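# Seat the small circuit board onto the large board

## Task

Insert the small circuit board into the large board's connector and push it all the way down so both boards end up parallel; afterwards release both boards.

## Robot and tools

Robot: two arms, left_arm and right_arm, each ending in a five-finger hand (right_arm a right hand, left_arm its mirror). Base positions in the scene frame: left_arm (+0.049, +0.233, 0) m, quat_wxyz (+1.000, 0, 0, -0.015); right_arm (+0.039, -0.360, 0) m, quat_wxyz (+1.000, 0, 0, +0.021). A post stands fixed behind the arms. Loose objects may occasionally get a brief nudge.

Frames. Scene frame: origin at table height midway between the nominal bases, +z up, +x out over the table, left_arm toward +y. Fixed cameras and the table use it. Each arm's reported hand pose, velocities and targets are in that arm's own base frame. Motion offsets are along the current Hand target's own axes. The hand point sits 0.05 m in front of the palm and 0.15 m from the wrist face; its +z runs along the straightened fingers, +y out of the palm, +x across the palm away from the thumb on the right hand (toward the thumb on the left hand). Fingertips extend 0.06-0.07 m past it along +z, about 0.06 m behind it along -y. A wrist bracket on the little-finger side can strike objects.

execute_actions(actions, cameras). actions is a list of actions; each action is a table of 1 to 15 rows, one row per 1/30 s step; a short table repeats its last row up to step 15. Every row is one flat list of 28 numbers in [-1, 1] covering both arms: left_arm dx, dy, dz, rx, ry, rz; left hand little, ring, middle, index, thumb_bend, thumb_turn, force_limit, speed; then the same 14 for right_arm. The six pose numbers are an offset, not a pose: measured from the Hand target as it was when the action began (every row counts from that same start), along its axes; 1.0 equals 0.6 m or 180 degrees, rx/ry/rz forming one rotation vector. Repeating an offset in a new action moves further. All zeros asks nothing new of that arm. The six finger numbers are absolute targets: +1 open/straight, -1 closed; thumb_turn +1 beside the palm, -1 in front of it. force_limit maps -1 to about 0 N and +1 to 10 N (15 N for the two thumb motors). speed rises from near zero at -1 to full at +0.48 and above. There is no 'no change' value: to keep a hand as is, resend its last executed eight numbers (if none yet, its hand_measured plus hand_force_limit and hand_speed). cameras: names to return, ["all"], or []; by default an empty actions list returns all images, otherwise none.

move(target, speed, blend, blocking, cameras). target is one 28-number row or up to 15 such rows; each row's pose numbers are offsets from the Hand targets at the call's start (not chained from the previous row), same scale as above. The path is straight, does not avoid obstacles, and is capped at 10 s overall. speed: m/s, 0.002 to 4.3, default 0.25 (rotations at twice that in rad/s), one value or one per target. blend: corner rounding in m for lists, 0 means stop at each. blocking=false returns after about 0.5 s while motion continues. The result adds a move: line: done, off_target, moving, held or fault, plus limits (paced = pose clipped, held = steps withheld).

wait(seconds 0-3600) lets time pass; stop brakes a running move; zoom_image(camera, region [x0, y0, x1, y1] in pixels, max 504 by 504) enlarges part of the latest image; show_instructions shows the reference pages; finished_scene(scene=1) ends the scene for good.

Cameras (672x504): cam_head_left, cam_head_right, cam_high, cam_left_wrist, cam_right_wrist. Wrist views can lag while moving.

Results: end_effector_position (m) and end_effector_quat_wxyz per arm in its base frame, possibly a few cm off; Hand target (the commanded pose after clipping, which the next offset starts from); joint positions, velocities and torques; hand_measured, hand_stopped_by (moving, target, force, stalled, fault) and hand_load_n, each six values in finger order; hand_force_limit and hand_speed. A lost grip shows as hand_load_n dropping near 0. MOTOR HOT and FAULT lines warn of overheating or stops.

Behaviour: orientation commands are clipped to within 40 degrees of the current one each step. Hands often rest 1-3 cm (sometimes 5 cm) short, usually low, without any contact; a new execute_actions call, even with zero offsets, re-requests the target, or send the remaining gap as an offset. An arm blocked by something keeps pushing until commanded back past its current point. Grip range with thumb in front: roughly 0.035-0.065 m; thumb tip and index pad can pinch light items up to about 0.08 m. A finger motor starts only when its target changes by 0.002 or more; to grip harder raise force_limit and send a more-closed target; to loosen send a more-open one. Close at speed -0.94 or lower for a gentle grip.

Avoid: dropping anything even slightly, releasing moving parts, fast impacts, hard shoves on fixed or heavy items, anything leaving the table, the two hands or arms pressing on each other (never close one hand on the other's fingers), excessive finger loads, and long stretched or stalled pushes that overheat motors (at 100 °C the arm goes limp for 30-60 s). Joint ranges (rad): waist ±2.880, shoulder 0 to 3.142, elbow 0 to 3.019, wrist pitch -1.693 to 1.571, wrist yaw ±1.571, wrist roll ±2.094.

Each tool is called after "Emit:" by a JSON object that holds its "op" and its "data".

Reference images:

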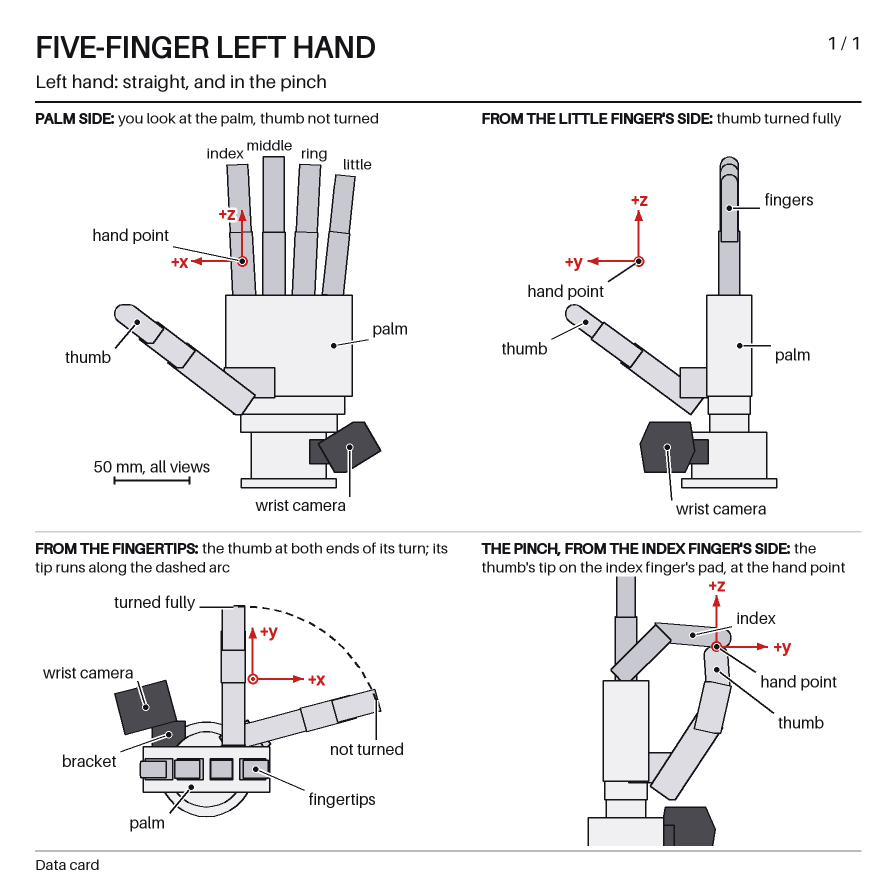

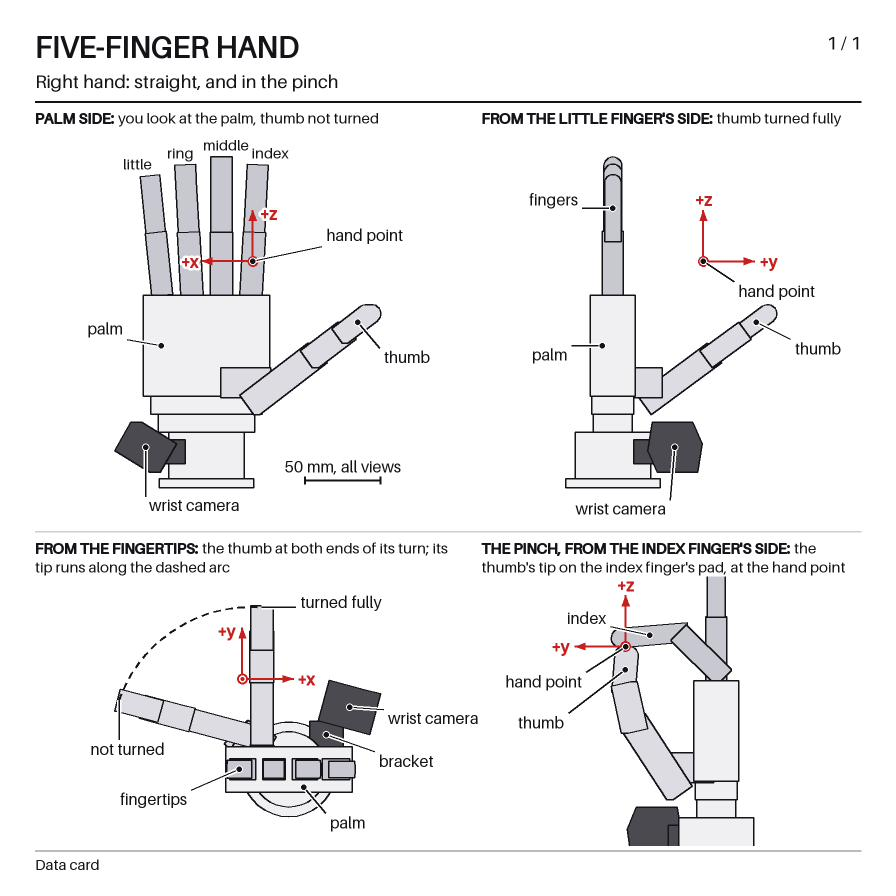

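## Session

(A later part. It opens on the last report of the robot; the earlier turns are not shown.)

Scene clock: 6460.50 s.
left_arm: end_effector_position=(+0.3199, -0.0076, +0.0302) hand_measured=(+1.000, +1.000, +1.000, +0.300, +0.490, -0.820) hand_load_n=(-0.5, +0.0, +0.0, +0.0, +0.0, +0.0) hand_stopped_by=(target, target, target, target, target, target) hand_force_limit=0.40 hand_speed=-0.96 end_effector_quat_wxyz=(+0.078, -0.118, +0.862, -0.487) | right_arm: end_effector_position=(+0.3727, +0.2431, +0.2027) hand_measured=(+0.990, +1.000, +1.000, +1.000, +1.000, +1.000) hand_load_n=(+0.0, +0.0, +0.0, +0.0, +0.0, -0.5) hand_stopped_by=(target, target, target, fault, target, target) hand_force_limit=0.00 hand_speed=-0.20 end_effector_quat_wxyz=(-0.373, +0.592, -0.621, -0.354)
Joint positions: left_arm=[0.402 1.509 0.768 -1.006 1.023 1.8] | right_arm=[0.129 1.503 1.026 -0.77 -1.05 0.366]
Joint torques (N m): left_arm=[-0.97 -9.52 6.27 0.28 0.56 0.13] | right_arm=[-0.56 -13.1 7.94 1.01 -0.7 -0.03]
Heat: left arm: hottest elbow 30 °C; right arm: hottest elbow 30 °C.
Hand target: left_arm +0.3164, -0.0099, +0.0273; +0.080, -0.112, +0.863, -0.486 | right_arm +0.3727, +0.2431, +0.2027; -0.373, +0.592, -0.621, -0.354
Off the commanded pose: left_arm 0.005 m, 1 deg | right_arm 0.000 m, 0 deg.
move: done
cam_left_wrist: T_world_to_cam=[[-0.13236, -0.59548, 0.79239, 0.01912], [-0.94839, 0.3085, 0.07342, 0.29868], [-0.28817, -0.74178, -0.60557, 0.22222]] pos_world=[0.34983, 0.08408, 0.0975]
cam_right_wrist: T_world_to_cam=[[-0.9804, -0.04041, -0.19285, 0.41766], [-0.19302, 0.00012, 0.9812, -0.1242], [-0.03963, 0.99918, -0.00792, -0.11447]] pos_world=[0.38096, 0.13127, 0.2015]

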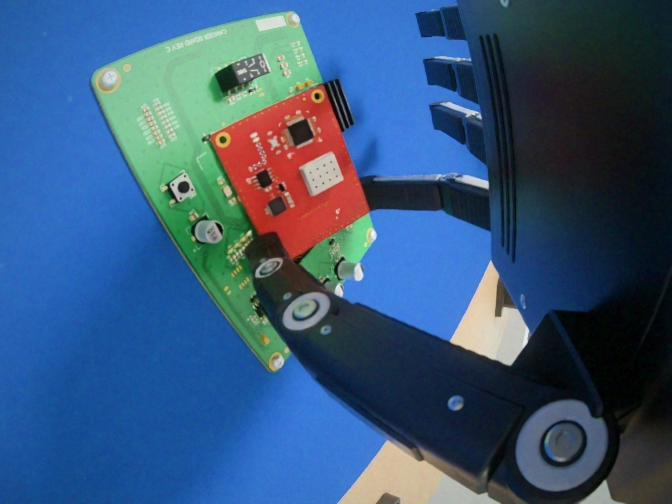

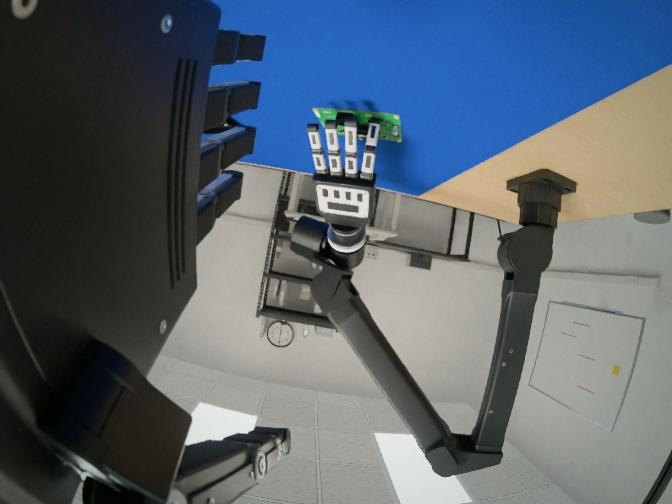

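Emit:
{"op": "move", "data": {"target": [-0.00255,-0.008,-0.00515,-0.00084,-0.00322,0.00542,1,1,1,0.3,0.49,-0.82,0.4,-0.96,0,0,0,0,0,0,0.99,1,1,1,1,1,0,-0.2], "speed": 0.03, "cameras": ["cam_left_wrist","cam_right_wrist"]}}

Emit:
{"op": "zoom_image", "data": {"camera": "cam_left_wrist", "region": [200, 80, 380, 290]}}

Emit:
{"op": "zoom_image", "data": {"camera": "cam_right_wrist", "region": [325, 115, 395, 165]}}

Scene clock: 6470.13 s.
left_arm: end_effector_position=(+0.3215, -0.0069, +0.0350) hand_measured=(+1.000, +1.000, +1.000, +0.300, +0.490, -0.820) hand_load_n=(+0.0, +0.0, +0.0, +0.0, +0.0, +0.0) hand_stopped_by=(target, target, target, target, target, target) hand_force_limit=0.40 hand_speed=-0.96 end_effector_quat_wxyz=(+0.086, -0.114, +0.863, -0.485) | right_arm: end_effector_position=(+0.3727, +0.2431, +0.2027) hand_measured=(+0.990, +1.000, +1.000, +1.000, +1.000, +1.000) hand_load_n=(+0.0, +0.0, +0.0, +0.0, +0.0, +0.0) hand_stopped_by=(target, target, target, fault, target, target) hand_force_limit=0.00 hand_speed=-0.20 end_effector_quat_wxyz=(-0.373, +0.592, -0.621, -0.354)
Joint positions: left_arm=[0.402 1.491 0.768 -1.006 1.023 1.8] | right_arm=[0.129 1.503 1.026 -0.77 -1.05 0.366]
Joint torques (N m): left_arm=[-0.67 -9.41 6.27 0.65 0.59 0.06] | right_arm=[-0.44 -13.04 7.87 0.95 -0.7 -0.02]
Heat: left arm: hottest elbow 30 °C; right arm: hottest elbow 30 °C.
Hand target: left_arm +0.3177, -0.0094, +0.0331; +0.088, -0.107, +0.864, -0.483 | right_arm +0.3727, +0.2431, +0.2027; -0.373, +0.592, -0.621, -0.354
Off the commanded pose: left_arm 0.005 m, 1 deg | right_arm 0.000 m, 0 deg.
move: done
cam_left_wrist: T_world_to_cam=[[-0.1454, -0.60101, 0.7859, 0.02023], [-0.94949, 0.30802, 0.05989, 0.30047], [-0.27807, -0.7375, -0.61545, 0.22327]] pos_world=[0.35032, 0.08427, 0.10352]
cam_right_wrist: T_world_to_cam=[[-0.9804, -0.04041, -0.19285, 0.41766], [-0.19302, 0.00012, 0.9812, -0.1242], [-0.03963, 0.99918, -0.00792, -0.11447]] pos_world=[0.38096, 0.13127, 0.2015]

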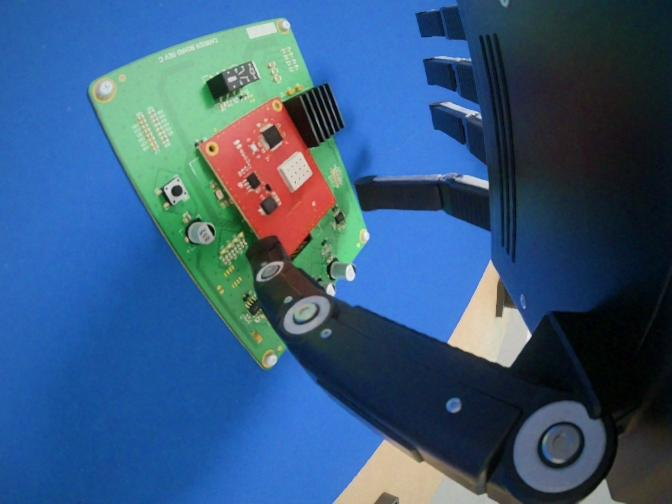

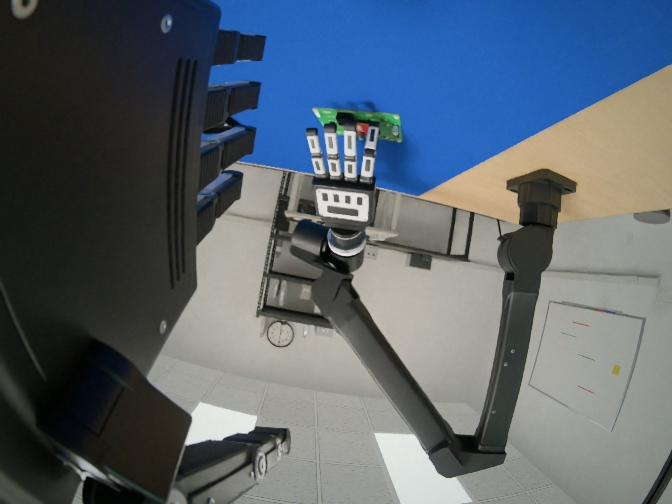

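Scaled by 2.400 from the camera's image (finer frame: 960x720).

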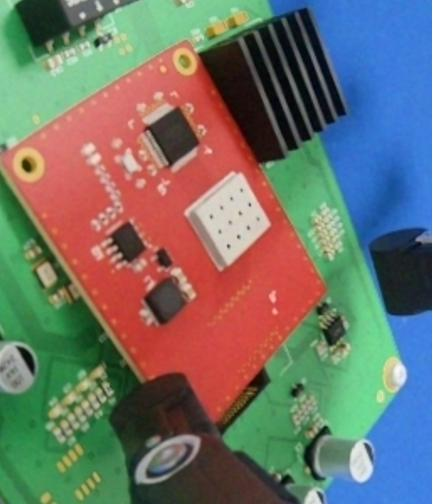

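Scaled by 7.200 from the camera's image (finer frame: 960x720).

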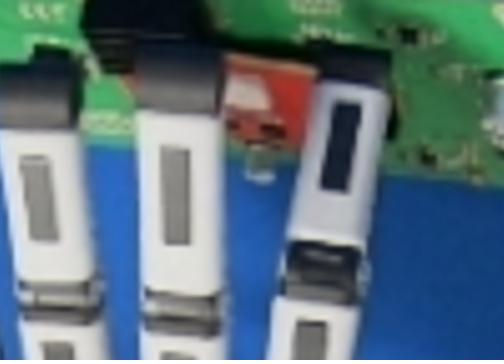

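Emit:
{"op": "zoom_image", "data": {"camera": "cam_left_wrist", "region": [180, 110, 260, 170]}}

Emit:
{"op": "zoom_image", "data": {"camera": "cam_left_wrist", "region": [240, 80, 320, 140]}}

Emit:
{"op": "zoom_image", "data": {"camera": "cam_left_wrist", "region": [285, 175, 365, 235]}}

Emit:
{"op": "zoom_image", "data": {"camera": "cam_left_wrist", "region": [240, 215, 320, 275]}}

Emit:
{"op": "zoom_image", "data": {"camera": "cam_left_wrist", "region": [310, 200, 390, 260]}}

Emit:
{"op": "zoom_image", "data": {"camera": "cam_left_wrist", "region": [70, 60, 150, 120]}}

Scaled by 6.300 from the camera's image (finer frame: 960x720).

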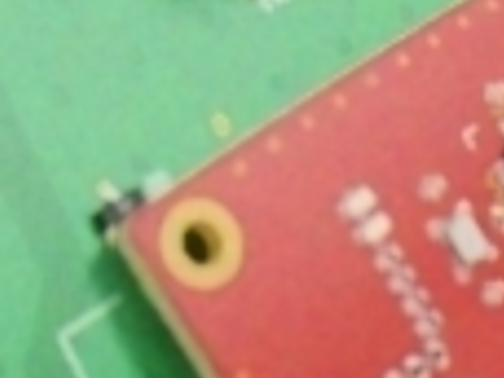

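Scaled by 6.300 from the camera's image (finer frame: 960x720).

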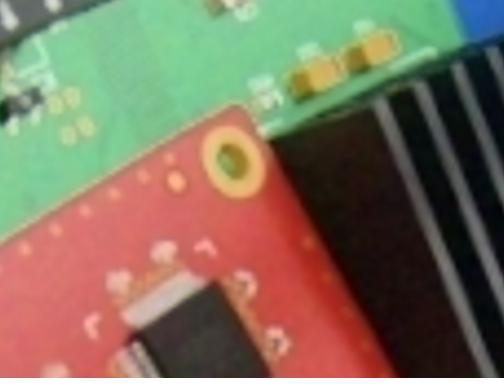

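Scaled by 6.300 from the camera's image (finer frame: 960x720).

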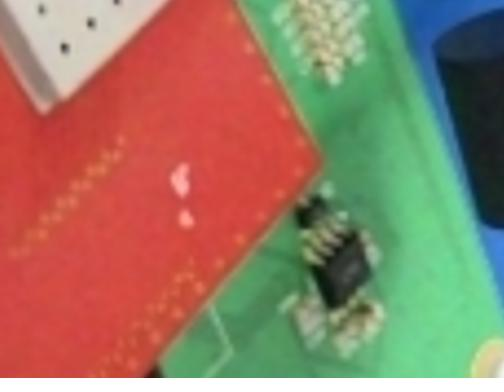

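Scaled by 6.300 from the camera's image (finer frame: 960x720).

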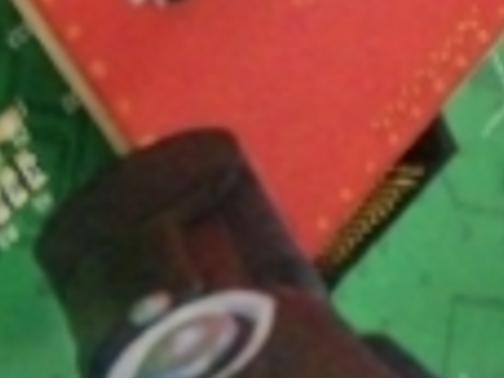

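Scaled by 6.300 from the camera's image (finer frame: 960x720).

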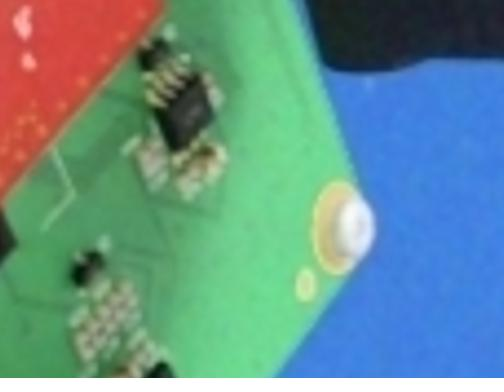

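Scaled by 6.300 from the camera's image (finer frame: 960x720).

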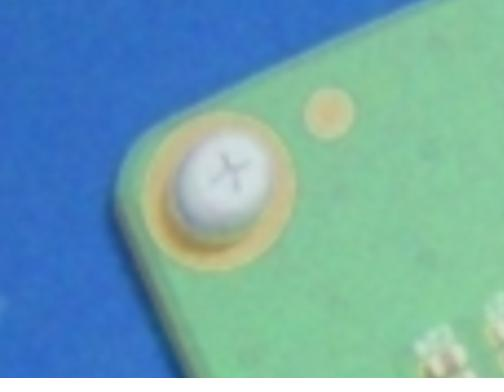

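Emit:
{"op": "move", "data": {"target": [[0,0,0,0,0,0,1,1,1,0.3,0.62,-0.82,0.4,-0.94,0,0,0,0,0,0,0.99,1,1,1,1,1,0,-0.2],[-0.00267,0.0046,0.0113,0.00548,-0.00656,0.00825,1,1,1,0.3,0.62,-0.82,0.4,-0.94,0,0,0,0,0,0,0.99,1,1,1,1,1,0,-0.2]], "speed": 0.03, "cameras": ["cam_left_wrist","cam_right_wrist"]}}

Emit:
{"op": "zoom_image", "data": {"camera": "cam_left_wrist", "region": [200, 80, 380, 290]}}

Emit:
{"op": "zoom_image", "data": {"camera": "cam_right_wrist", "region": [325, 115, 395, 165]}}

Scene clock: 6539.60 s.
left_arm: end_effector_position=(+0.3229, -0.0096, +0.0305) hand_measured=(+1.000, +1.000, +1.000, +0.300, +0.620, -0.820) hand_load_n=(+0.0, +0.0, +0.0, +0.0, +0.0, +1.5) hand_stopped_by=(target, target, target, target, target, target) hand_force_limit=0.40 hand_speed=-0.94 end_effector_quat_wxyz=(+0.102, -0.106, +0.860, -0.489) | right_arm: end_effector_position=(+0.3727, +0.2431, +0.2027) hand_measured=(+0.990, +1.000, +1.000, +1.000, +1.000, +1.000) hand_load_n=(+0.0, +0.0, +0.0, +0.0, -0.5, +0.0) hand_stopped_by=(target, target, target, fault, target, target) hand_force_limit=0.00 hand_speed=-0.20 end_effector_quat_wxyz=(-0.373, +0.592, -0.621, -0.354)
Joint positions: left_arm=[0.401 1.486 0.743 -0.955 1.042 1.8] | right_arm=[0.129 1.503 1.026 -0.77 -1.05 0.366]
Joint torques (N m): left_arm=[-1.32 -9.29 6.22 1.1 0.65 0.07] | right_arm=[-0.26 -12.98 7.92 1.02 -0.71 -0.01]
Heat: left arm: hottest elbow 30 °C; right arm: hottest elbow 30 °C.
Hand target: left_arm +0.3209, -0.0129, +0.0273; +0.105, -0.100, +0.861, -0.488 | right_arm +0.3727, +0.2431, +0.2027; -0.373, +0.592, -0.621, -0.354
Off the commanded pose: left_arm 0.005 m, 1 deg | right_arm 0.000 m, 0 deg.
move: done
cam_left_wrist: T_world_to_cam=[[-0.17223, -0.59774, 0.78297, 0.0311], [-0.95176, 0.30588, 0.02416, 0.30459], [-0.25393, -0.74104, -0.62159, 0.21113]] pos_world=[0.34887, 0.08188, 0.09953]
cam_right_wrist: T_world_to_cam=[[-0.9804, -0.04041, -0.19285, 0.41766], [-0.19302, 0.00012, 0.9812, -0.1242], [-0.03963, 0.99918, -0.00792, -0.11447]] pos_world=[0.38096, 0.13127, 0.2015]

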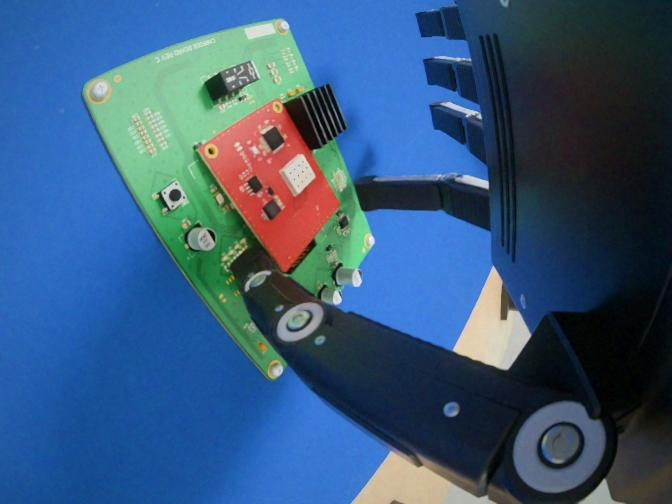

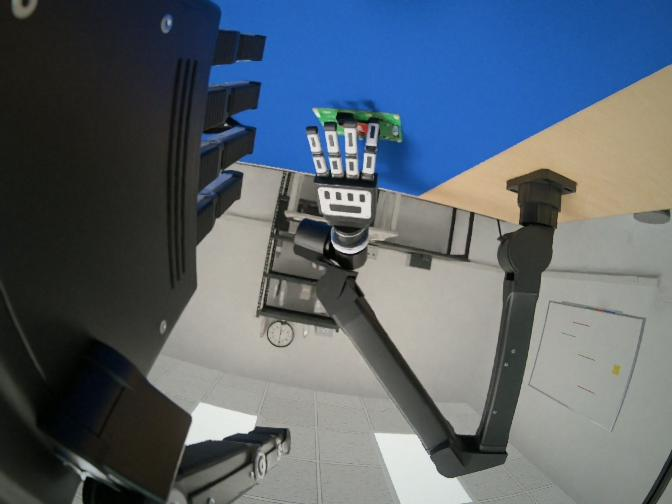

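Scaled by 2.400 from the camera's image (finer frame: 960x720).

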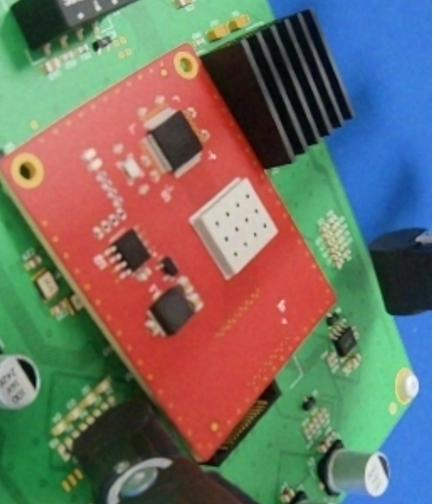

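Scaled by 7.200 from the camera's image (finer frame: 960x720).

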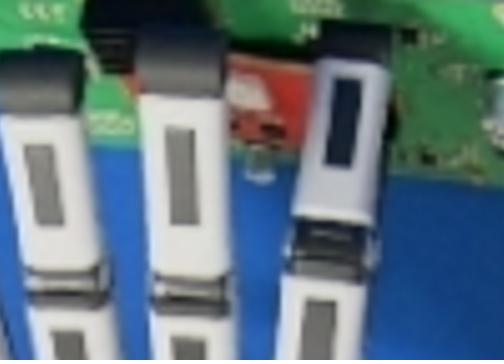

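Emit:
{"op": "move", "data": {"target": [0,0,0,0,0,0,1,1,1,0.25,0.56,-0.82,0.4,-0.96,0,0,0,0,0,0,0.99,1,1,1,1,1,0,-0.2], "cameras": ["cam_left_wrist","cam_right_wrist"]}}

Emit:
{"op": "zoom_image", "data": {"camera": "cam_left_wrist", "region": [200, 80, 380, 290]}}

Scene clock: 6548.37 s.
left_arm: end_effector_position=(+0.3248, -0.0089, +0.0302) hand_measured=(+1.000, +1.000, +1.000, +0.250, +0.560, -0.820) hand_load_n=(-0.5, +0.0, +0.0, +0.0, +1.0, +0.5) hand_stopped_by=(target, target, target, target, moving, target) hand_force_limit=0.40 hand_speed=-0.96 end_effector_quat_wxyz=(+0.105, -0.104, +0.860, -0.488) | right_arm: end_effector_position=(+0.3727, +0.2431, +0.2027) hand_measured=(+0.990, +1.000, +1.000, +1.000, +1.000, +1.000) hand_load_n=(+0.0, +0.0, +0.0, +0.0, +0.0, -0.5) hand_stopped_by=(target, target, target, fault, target, target) hand_force_limit=0.00 hand_speed=-0.20 end_effector_quat_wxyz=(-0.373, +0.592, -0.621, -0.354)
Joint positions: left_arm=[0.401 1.485 0.743 -0.946 1.042 1.799] | right_arm=[0.129 1.503 1.026 -0.77 -1.05 0.366]
Joint torques (N m): left_arm=[-0.56 -8.94 6.22 1.01 0.7 0.07] | right_arm=[-0.56 -13.04 7.91 1.09 -0.69 -0.01]
Heat: left arm: hottest elbow 30 °C; right arm: hottest elbow 30 °C.
Hand target: left_arm +0.3209, -0.0130, +0.0274; +0.105, -0.099, +0.861, -0.488 | right_arm +0.3727, +0.2431, +0.2027; -0.373, +0.592, -0.621, -0.354
Off the commanded pose: left_arm 0.006 m, 0 deg | right_arm 0.000 m, 0 deg.
move: done
cam_left_wrist: T_world_to_cam=[[-0.17898, -0.60044, 0.77938, 0.03434], [-0.95187, 0.30603, 0.01717, 0.30648], [-0.24882, -0.73879, -0.62631, 0.21054]] pos_world=[0.35026, 0.08237, 0.09984]
cam_right_wrist: T_world_to_cam=[[-0.9804, -0.04041, -0.19285, 0.41766], [-0.19302, 0.00012, 0.9812, -0.1242], [-0.03963, 0.99918, -0.00792, -0.11447]] pos_world=[0.38096, 0.13127, 0.2015]

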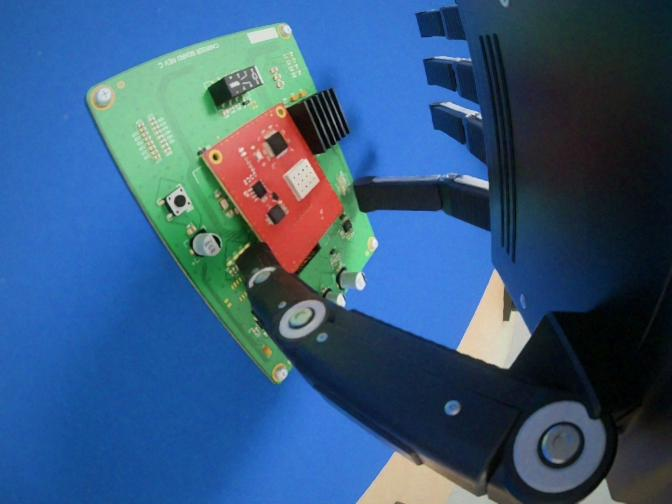

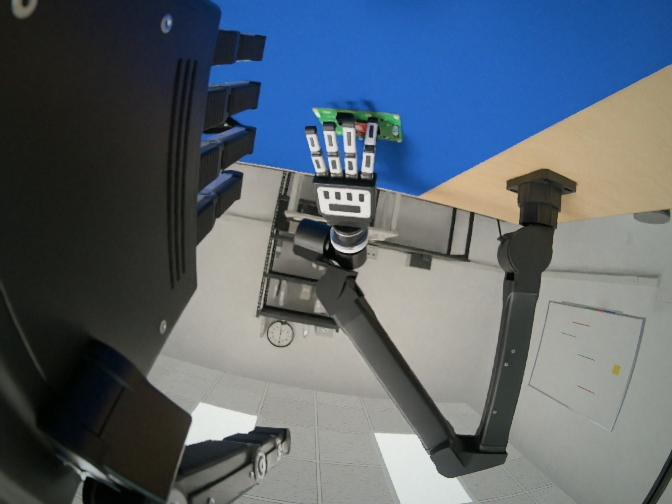

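Scaled by 2.400 from the camera's image (finer frame: 960x720).

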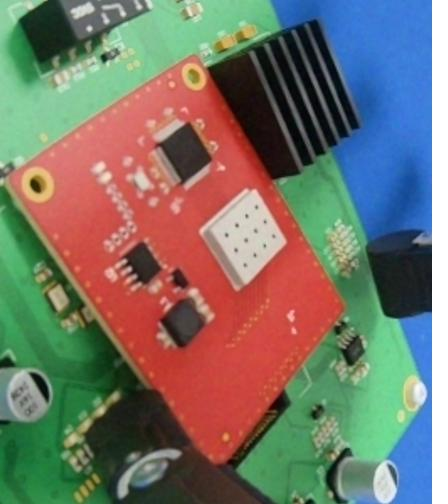

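Emit:
{"op": "move", "data": {"target": [0,0,0,0,0,0,1,1,1,0.12,0.56,-0.82,0.4,-0.95,0,0,0,0,0,0,0.99,1,1,1,1,1,0,-0.2], "cameras": ["cam_left_wrist","cam_right_wrist"]}}

Emit:
{"op": "zoom_image", "data": {"camera": "cam_left_wrist", "region": [200, 80, 380, 290]}}

Emit:
{"op": "zoom_image", "data": {"camera": "cam_right_wrist", "region": [325, 115, 395, 165]}}

Scene clock: 6554.60 s.
left_arm: end_effector_position=(+0.3248, -0.0089, +0.0302) hand_measured=(+1.000, +1.000, +1.000, +0.120, +0.560, -0.820) hand_load_n=(-0.5, +0.0, +0.0, +0.0, +1.0, +0.5) hand_stopped_by=(target, target, target, target, target, target) hand_force_limit=0.40 hand_speed=-0.95 end_effector_quat_wxyz=(+0.105, -0.104, +0.860, -0.488) | right_arm: end_effector_position=(+0.3727, +0.2431, +0.2027) hand_measured=(+0.990, +1.000, +1.000, +1.000, +1.000, +1.000) hand_load_n=(+0.0, +0.0, +0.0, +0.0, +0.0, +0.0) hand_stopped_by=(target, target, target, fault, target, target) hand_force_limit=0.00 hand_speed=-0.20 end_effector_quat_wxyz=(-0.373, +0.592, -0.621, -0.354)
Joint positions: left_arm=[0.401 1.485 0.743 -0.946 1.042 1.799] | right_arm=[0.129 1.503 1.026 -0.77 -1.05 0.366]
Joint torques (N m): left_arm=[-0.32 -9.41 6.35 0.8 0.64 0.01] | right_arm=[-0.67 -13.16 7.82 0.96 -0.72 -0.02]
Heat: left arm: hottest elbow 30 °C; right arm: hottest elbow 30 °C.
Hand target: left_arm +0.3209, -0.0130, +0.0274; +0.105, -0.099, +0.861, -0.488 | right_arm +0.3727, +0.2431, +0.2027; -0.373, +0.592, -0.621, -0.354
Off the commanded pose: left_arm 0.006 m, 1 deg | right_arm 0.000 m, 0 deg.
move: done
cam_left_wrist: T_world_to_cam=[[-0.17898, -0.60044, 0.77938, 0.03434], [-0.95187, 0.30603, 0.01717, 0.30648], [-0.24882, -0.73879, -0.62631, 0.21054]] pos_world=[0.35026, 0.08237, 0.09984]
cam_right_wrist: T_world_to_cam=[[-0.9804, -0.04041, -0.19285, 0.41766], [-0.19302, 0.00012, 0.9812, -0.1242], [-0.03963, 0.99918, -0.00792, -0.11447]] pos_world=[0.38096, 0.13127, 0.2015]

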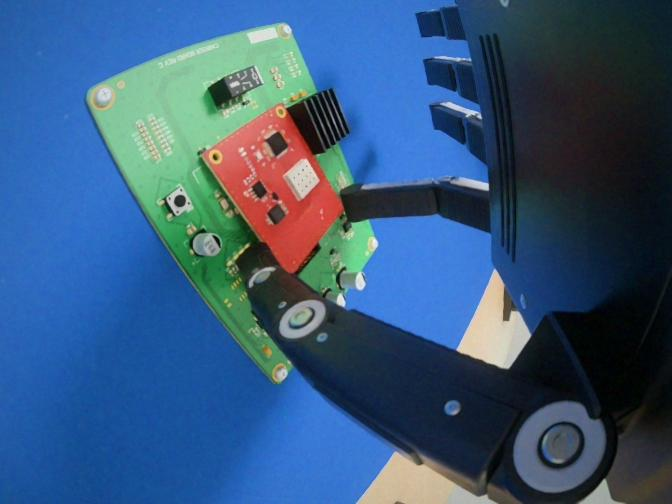

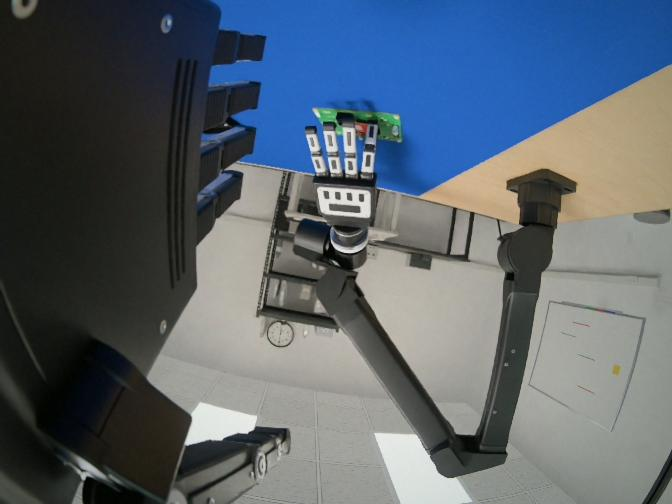

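Scaled by 2.400 from the camera's image (finer frame: 960x720).

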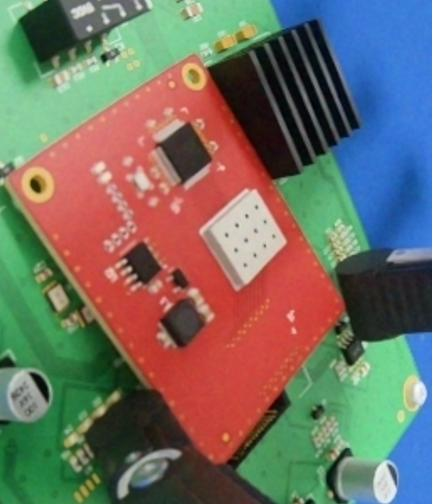

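Scaled by 7.200 from the camera's image (finer frame: 960x720).

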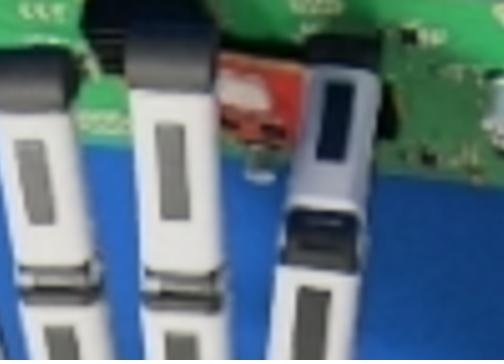

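Emit:
{"op": "move", "data": {"target": [0,0,0,0,0,0,1,1,1,0.07,0.56,-0.82,0.4,-0.96,0,0,0,0,0,0,0.99,1,1,1,1,1,0,-0.2], "cameras": ["cam_left_wrist","cam_right_wrist"]}}

Emit:
{"op": "zoom_image", "data": {"camera": "cam_left_wrist", "region": [200, 80, 380, 290]}}

Emit:
{"op": "zoom_image", "data": {"camera": "cam_right_wrist", "region": [325, 115, 395, 165]}}

Scene clock: 6559.23 s.
left_arm: end_effector_position=(+0.3248, -0.0089, +0.0302) hand_measured=(+1.000, +1.000, +1.000, +0.070, +0.562, -0.820) hand_load_n=(+0.0, +0.0, +0.0, +2.0, +2.5, +0.0) hand_stopped_by=(target, target, target, target, target, target) hand_force_limit=0.40 hand_speed=-0.96 end_effector_quat_wxyz=(+0.105, -0.104, +0.860, -0.488) | right_arm: end_effector_position=(+0.3727, +0.2431, +0.2027) hand_measured=(+0.990, +1.000, +1.000, +1.000, +1.000, +1.000) hand_load_n=(+0.0, +0.0, +0.0, +0.0, +0.0, +0.0) hand_stopped_by=(target, target, target, fault, target, target) hand_force_limit=0.00 hand_speed=-0.20 end_effector_quat_wxyz=(-0.373, +0.592, -0.621, -0.354)
Joint positions: left_arm=[0.401 1.485 0.743 -0.946 1.042 1.799] | right_arm=[0.129 1.503 1.026 -0.77 -1.05 0.366]
Joint torques (N m): left_arm=[-0.03 -9.52 6.27 0.88 0.68 0] | right_arm=[-0.67 -13.22 7.91 0.99 -0.7 -0.01]
Heat: left arm: hottest elbow 30 °C; right arm: hottest elbow 30 °C.
Hand target: left_arm +0.3209, -0.0130, +0.0274; +0.105, -0.099, +0.861, -0.488 | right_arm +0.3727, +0.2431, +0.2027; -0.373, +0.592, -0.621, -0.354
Off the commanded pose: left_arm 0.006 m, 1 deg | right_arm 0.000 m, 0 deg.
move: done
cam_left_wrist: T_world_to_cam=[[-0.17898, -0.60044, 0.77938, 0.03434], [-0.95187, 0.30603, 0.01717, 0.30648], [-0.24882, -0.73879, -0.62631, 0.21054]] pos_world=[0.35026, 0.08237, 0.09984]
cam_right_wrist: T_world_to_cam=[[-0.9804, -0.04041, -0.19285, 0.41766], [-0.19302, 0.00012, 0.9812, -0.1242], [-0.03963, 0.99918, -0.00792, -0.11447]] pos_world=[0.38096, 0.13127, 0.2015]

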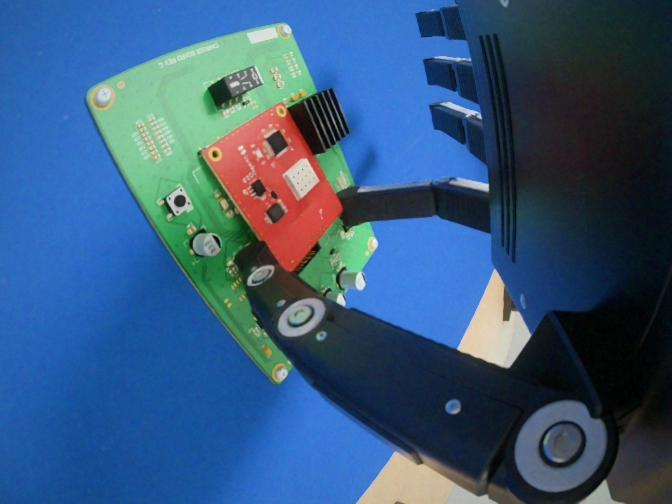

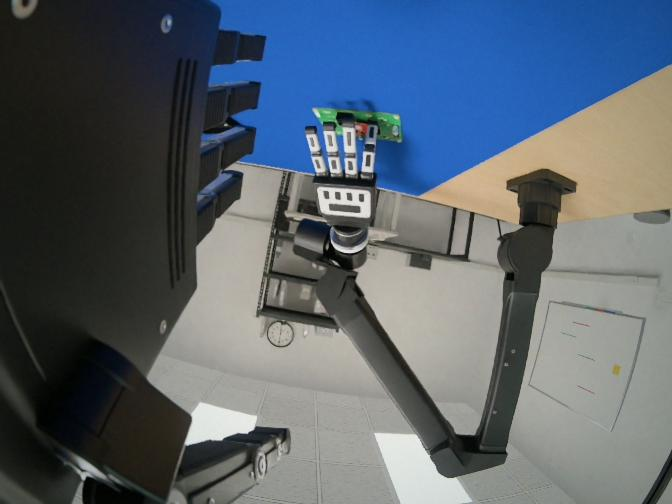

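Scaled by 2.400 from the camera's image (finer frame: 960x720).

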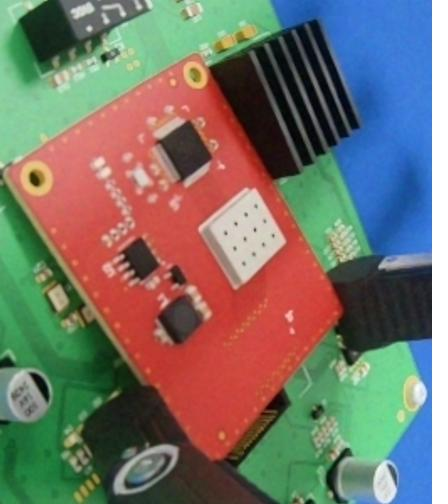

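Scaled by 7.200 from the camera's image (finer frame: 960x720).

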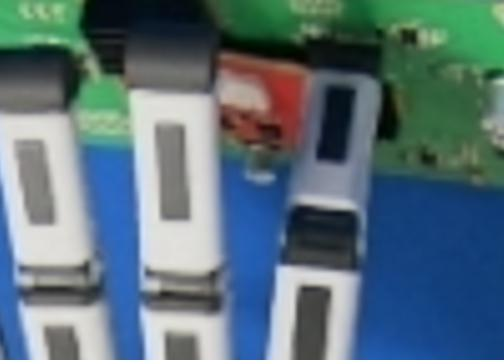

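Emit:
{"op": "move", "data": {"target": [0,0,0,0,0,0,1,1,1,0.0,0.56,-0.82,0.4,-0.95,0,0,0,0,0,0,0.99,1,1,1,1,1,0,-0.2], "cameras": ["cam_left_wrist","cam_right_wrist"]}}

Emit:
{"op": "zoom_image", "data": {"camera": "cam_left_wrist", "region": [200, 80, 380, 290]}}

Emit:
{"op": "zoom_image", "data": {"camera": "cam_right_wrist", "region": [325, 115, 395, 165]}}

Scene clock: 6569.90 s.
left_arm: end_effector_position=(+0.3247, -0.0089, +0.0302) hand_measured=(+1.000, +1.000, +1.000, +0.044, +0.562, -0.820) hand_load_n=(+0.0, +0.0, +0.0, +6.5, +7.0, -1.0) hand_stopped_by=(target, target, target, force, target, target) hand_force_limit=0.40 hand_speed=-0.95 end_effector_quat_wxyz=(+0.105, -0.104, +0.860, -0.488) | right_arm: end_effector_position=(+0.3727, +0.2431, +0.2027) hand_measured=(+0.990, +1.000, +1.000, +1.000, +1.000, +1.000) hand_load_n=(+0.0, +0.0, +0.0, +0.0, +0.0, +0.0) hand_stopped_by=(target, target, target, fault, target, target) hand_force_limit=0.00 hand_speed=-0.20 end_effector_quat_wxyz=(-0.373, +0.592, -0.621, -0.354)
Joint positions: left_arm=[0.401 1.485 0.743 -0.946 1.041 1.799] | right_arm=[0.129 1.503 1.026 -0.77 -1.05 0.366]
Joint torques (N m): left_arm=[-0.79 -8.41 6.54 0.87 0.75 0.04] | right_arm=[-0.62 -13.04 7.9 1.05 -0.69 0]
Heat: left arm: hottest elbow 30 °C; right arm: hottest elbow 30 °C.
Hand target: left_arm +0.3209, -0.0130, +0.0274; +0.105, -0.099, +0.861, -0.488 | right_arm +0.3727, +0.2431, +0.2027; -0.373, +0.592, -0.621, -0.354
Off the commanded pose: left_arm 0.006 m, 1 deg | right_arm 0.000 m, 0 deg.
move: done
cam_left_wrist: T_world_to_cam=[[-0.17886, -0.60081, 0.77913, 0.03435], [-0.95186, 0.30603, 0.01747, 0.30645], [-0.24893, -0.7385, -0.62662, 0.21058]] pos_world=[0.35026, 0.08237, 0.09984]
cam_right_wrist: T_world_to_cam=[[-0.9804, -0.04041, -0.19285, 0.41766], [-0.19302, 0.00012, 0.9812, -0.1242], [-0.03963, 0.99918, -0.00792, -0.11447]] pos_world=[0.38096, 0.13127, 0.2015]

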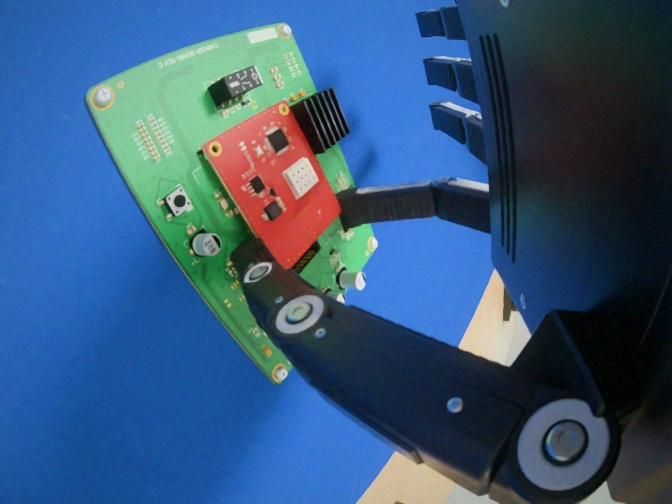

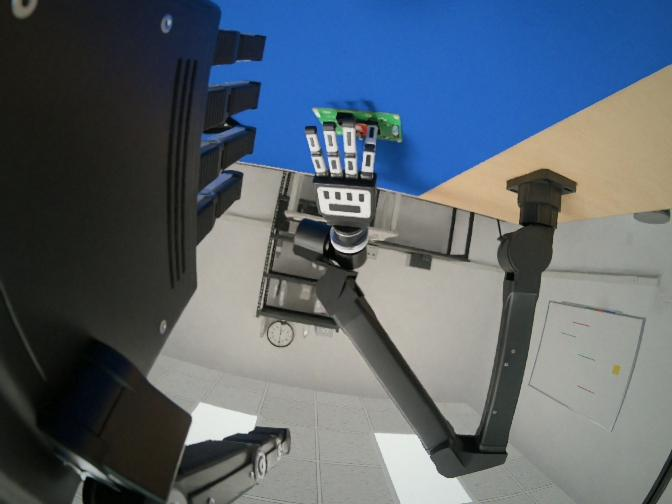

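Scaled by 2.400 from the camera's image (finer frame: 960x720).

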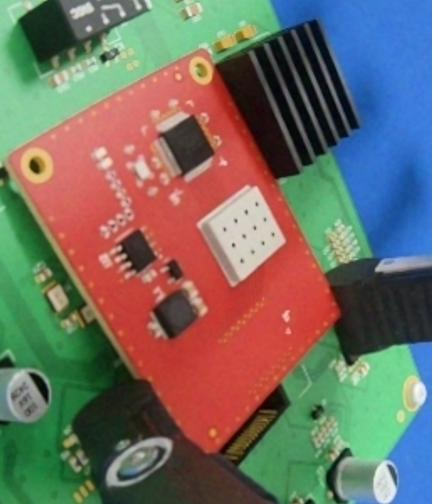

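Scaled by 7.200 from the camera's image (finer frame: 960x720).

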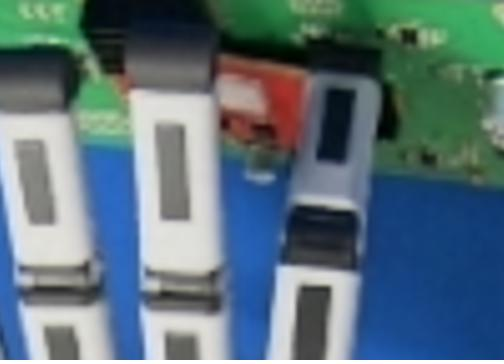

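Emit:
{"op": "move", "data": {"target": [-0.00882,-0.02198,-0.0138,-0.00222,-0.00858,0.0151,1,1,1,0.0,0.56,-0.82,0.4,-0.95,0,0,0,0,0,0,0.99,1,1,1,1,1,0,-0.2], "speed": 0.025, "cameras": ["cam_left_wrist","cam_right_wrist"]}}

Emit:
{"op": "zoom_image", "data": {"camera": "cam_left_wrist", "region": [200, 80, 380, 290]}}

Emit:
{"op": "zoom_image", "data": {"camera": "cam_right_wrist", "region": [325, 115, 395, 165]}}

Scene clock: 6580.97 s.
left_arm: end_effector_position=(+0.3293, -0.0069, +0.0449) hand_measured=(+1.000, +1.000, +1.000, +0.044, +0.562, -0.820) hand_load_n=(+0.0, +0.0, +0.0, +7.0, +7.0, -1.0) hand_stopped_by=(target, target, target, force, target, target) hand_force_limit=0.40 hand_speed=-0.95 end_effector_quat_wxyz=(+0.128, -0.091, +0.862, -0.481) | right_arm: end_effector_position=(+0.3727, +0.2431, +0.2027) hand_measured=(+0.990, +1.000, +1.000, +1.000, +1.000, +1.000) hand_load_n=(+0.0, +0.0, +0.0, +0.0, -0.5, -0.5) hand_stopped_by=(target, target, target, fault, target, target) hand_force_limit=0.00 hand_speed=-0.20 end_effector_quat_wxyz=(-0.373, +0.592, -0.621, -0.354)
Joint positions: left_arm=[0.401 1.432 0.743 -0.946 1.041 1.799] | right_arm=[0.129 1.503 1.026 -0.77 -1.05 0.366]
Joint torques (N m): left_arm=[-0.26 -9.47 6.49 0.57 0.72 0.07] | right_arm=[-0.32 -13.22 7.95 1.06 -0.7 -0.01]
Heat: left arm: hottest elbow 30 °C; right arm: hottest elbow 30 °C.
Hand target: left_arm +0.3245, -0.0113, +0.0433; +0.127, -0.086, +0.863, -0.481 | right_arm +0.3727, +0.2431, +0.2027; -0.373, +0.592, -0.621, -0.354
Off the commanded pose: left_arm 0.007 m, 1 deg | right_arm 0.000 m, 0 deg.
move: done
cam_left_wrist: T_world_to_cam=[[-0.21665, -0.61681, 0.75671, 0.03823], [-0.95171, 0.30615, -0.02293, 0.31167], [-0.21753, -0.72513, -0.65335, 0.21332]] pos_world=[0.3513, 0.08285, 0.11759]
cam_right_wrist: T_world_to_cam=[[-0.9804, -0.04041, -0.19285, 0.41766], [-0.19302, 0.00012, 0.9812, -0.1242], [-0.03963, 0.99918, -0.00792, -0.11447]] pos_world=[0.38096, 0.13127, 0.2015]

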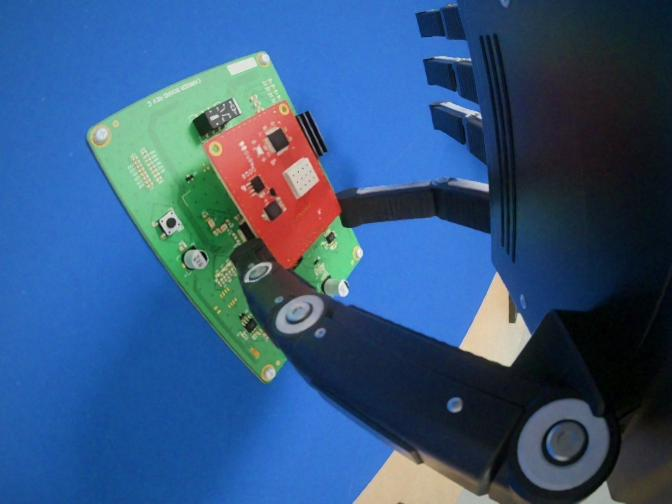

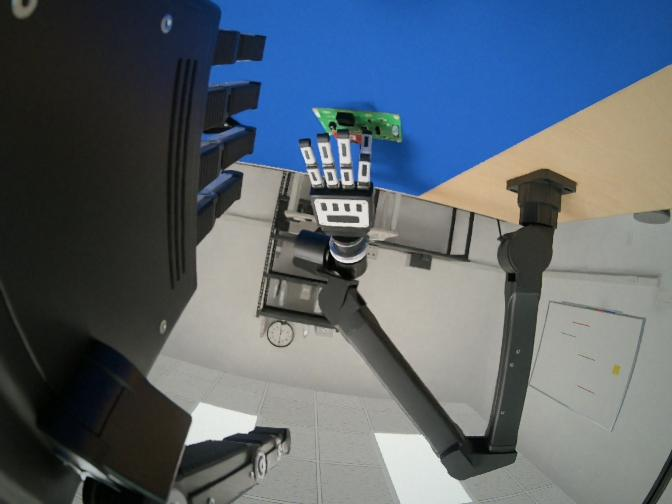

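Scaled by 2.400 from the camera's image (finer frame: 960x720).

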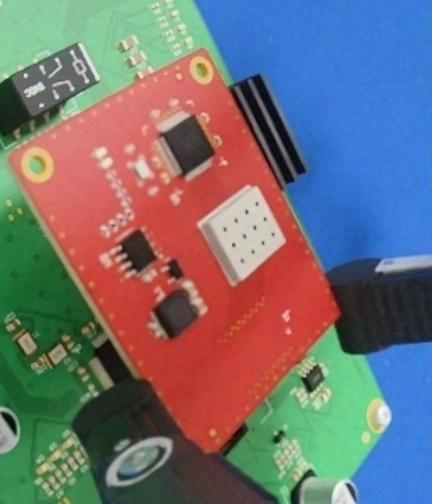

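Scaled by 7.200 from the camera's image (finer frame: 960x720).

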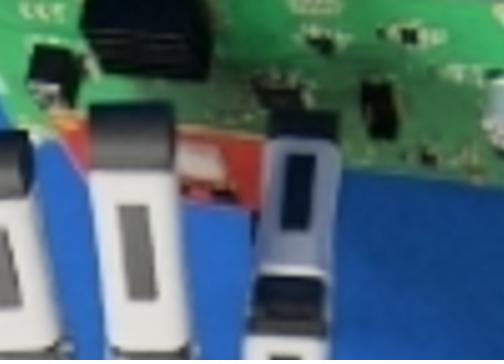

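Emit:
{"op": "zoom_image", "data": {"camera": "cam_left_wrist", "region": [190, 110, 270, 170]}}

Emit:
{"op": "zoom_image", "data": {"camera": "cam_left_wrist", "region": [250, 80, 330, 140]}}

Emit:
{"op": "zoom_image", "data": {"camera": "cam_left_wrist", "region": [285, 175, 365, 235]}}

Emit:
{"op": "zoom_image", "data": {"camera": "cam_left_wrist", "region": [230, 225, 310, 285]}}

Emit:
{"op": "zoom_image", "data": {"camera": "cam_left_wrist", "region": [310, 220, 390, 280]}}

Emit:
{"op": "zoom_image", "data": {"camera": "cam_left_wrist", "region": [70, 100, 150, 160]}}

Emit:
{"op": "zoom_image", "data": {"camera": "cam_left_wrist", "region": [150, 160, 230, 220]}}

Scaled by 6.300 from the camera's image (finer frame: 960x720).

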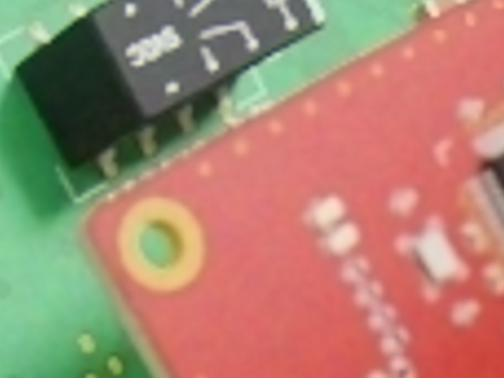

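Scaled by 6.300 from the camera's image (finer frame: 960x720).

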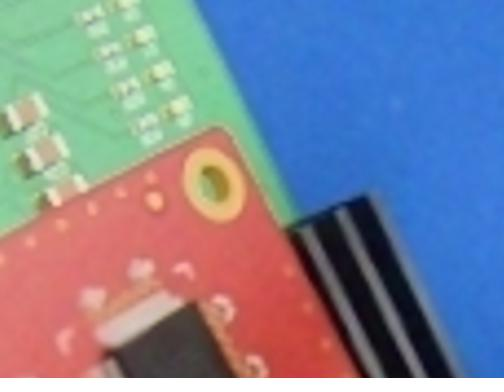

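Scaled by 6.300 from the camera's image (finer frame: 960x720).

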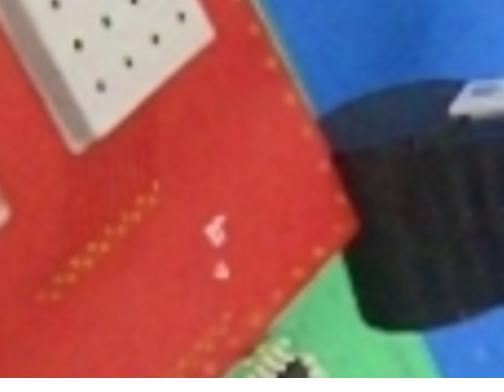

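Scaled by 6.300 from the camera's image (finer frame: 960x720).

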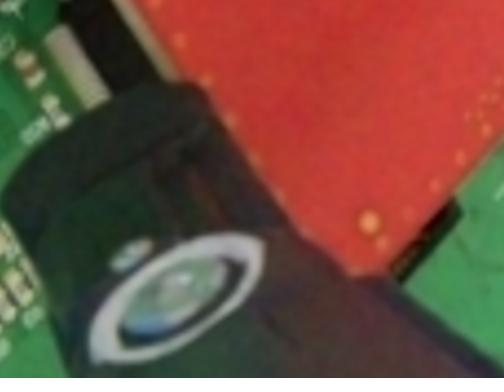

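Scaled by 6.300 from the camera's image (finer frame: 960x720).

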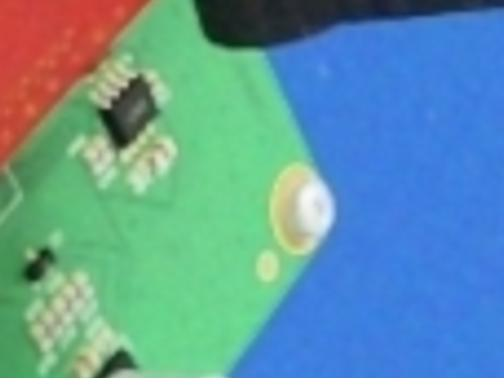

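Scaled by 6.300 from the camera's image (finer frame: 960x720).

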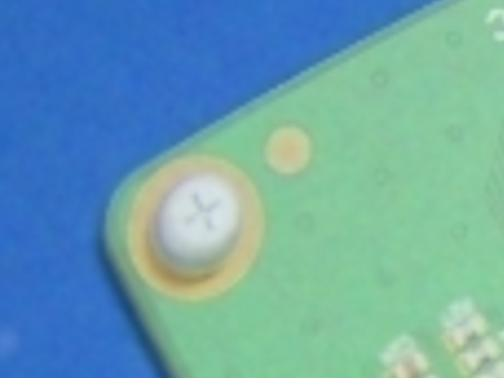

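Scaled by 6.300 from the camera's image (finer frame: 960x720).

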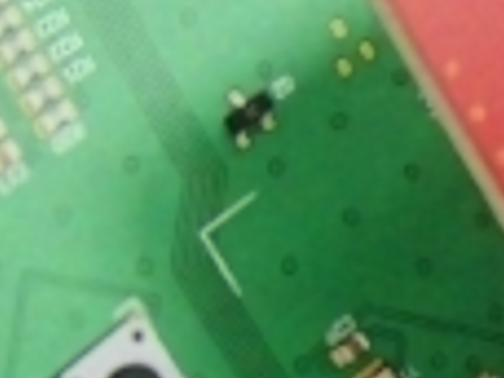

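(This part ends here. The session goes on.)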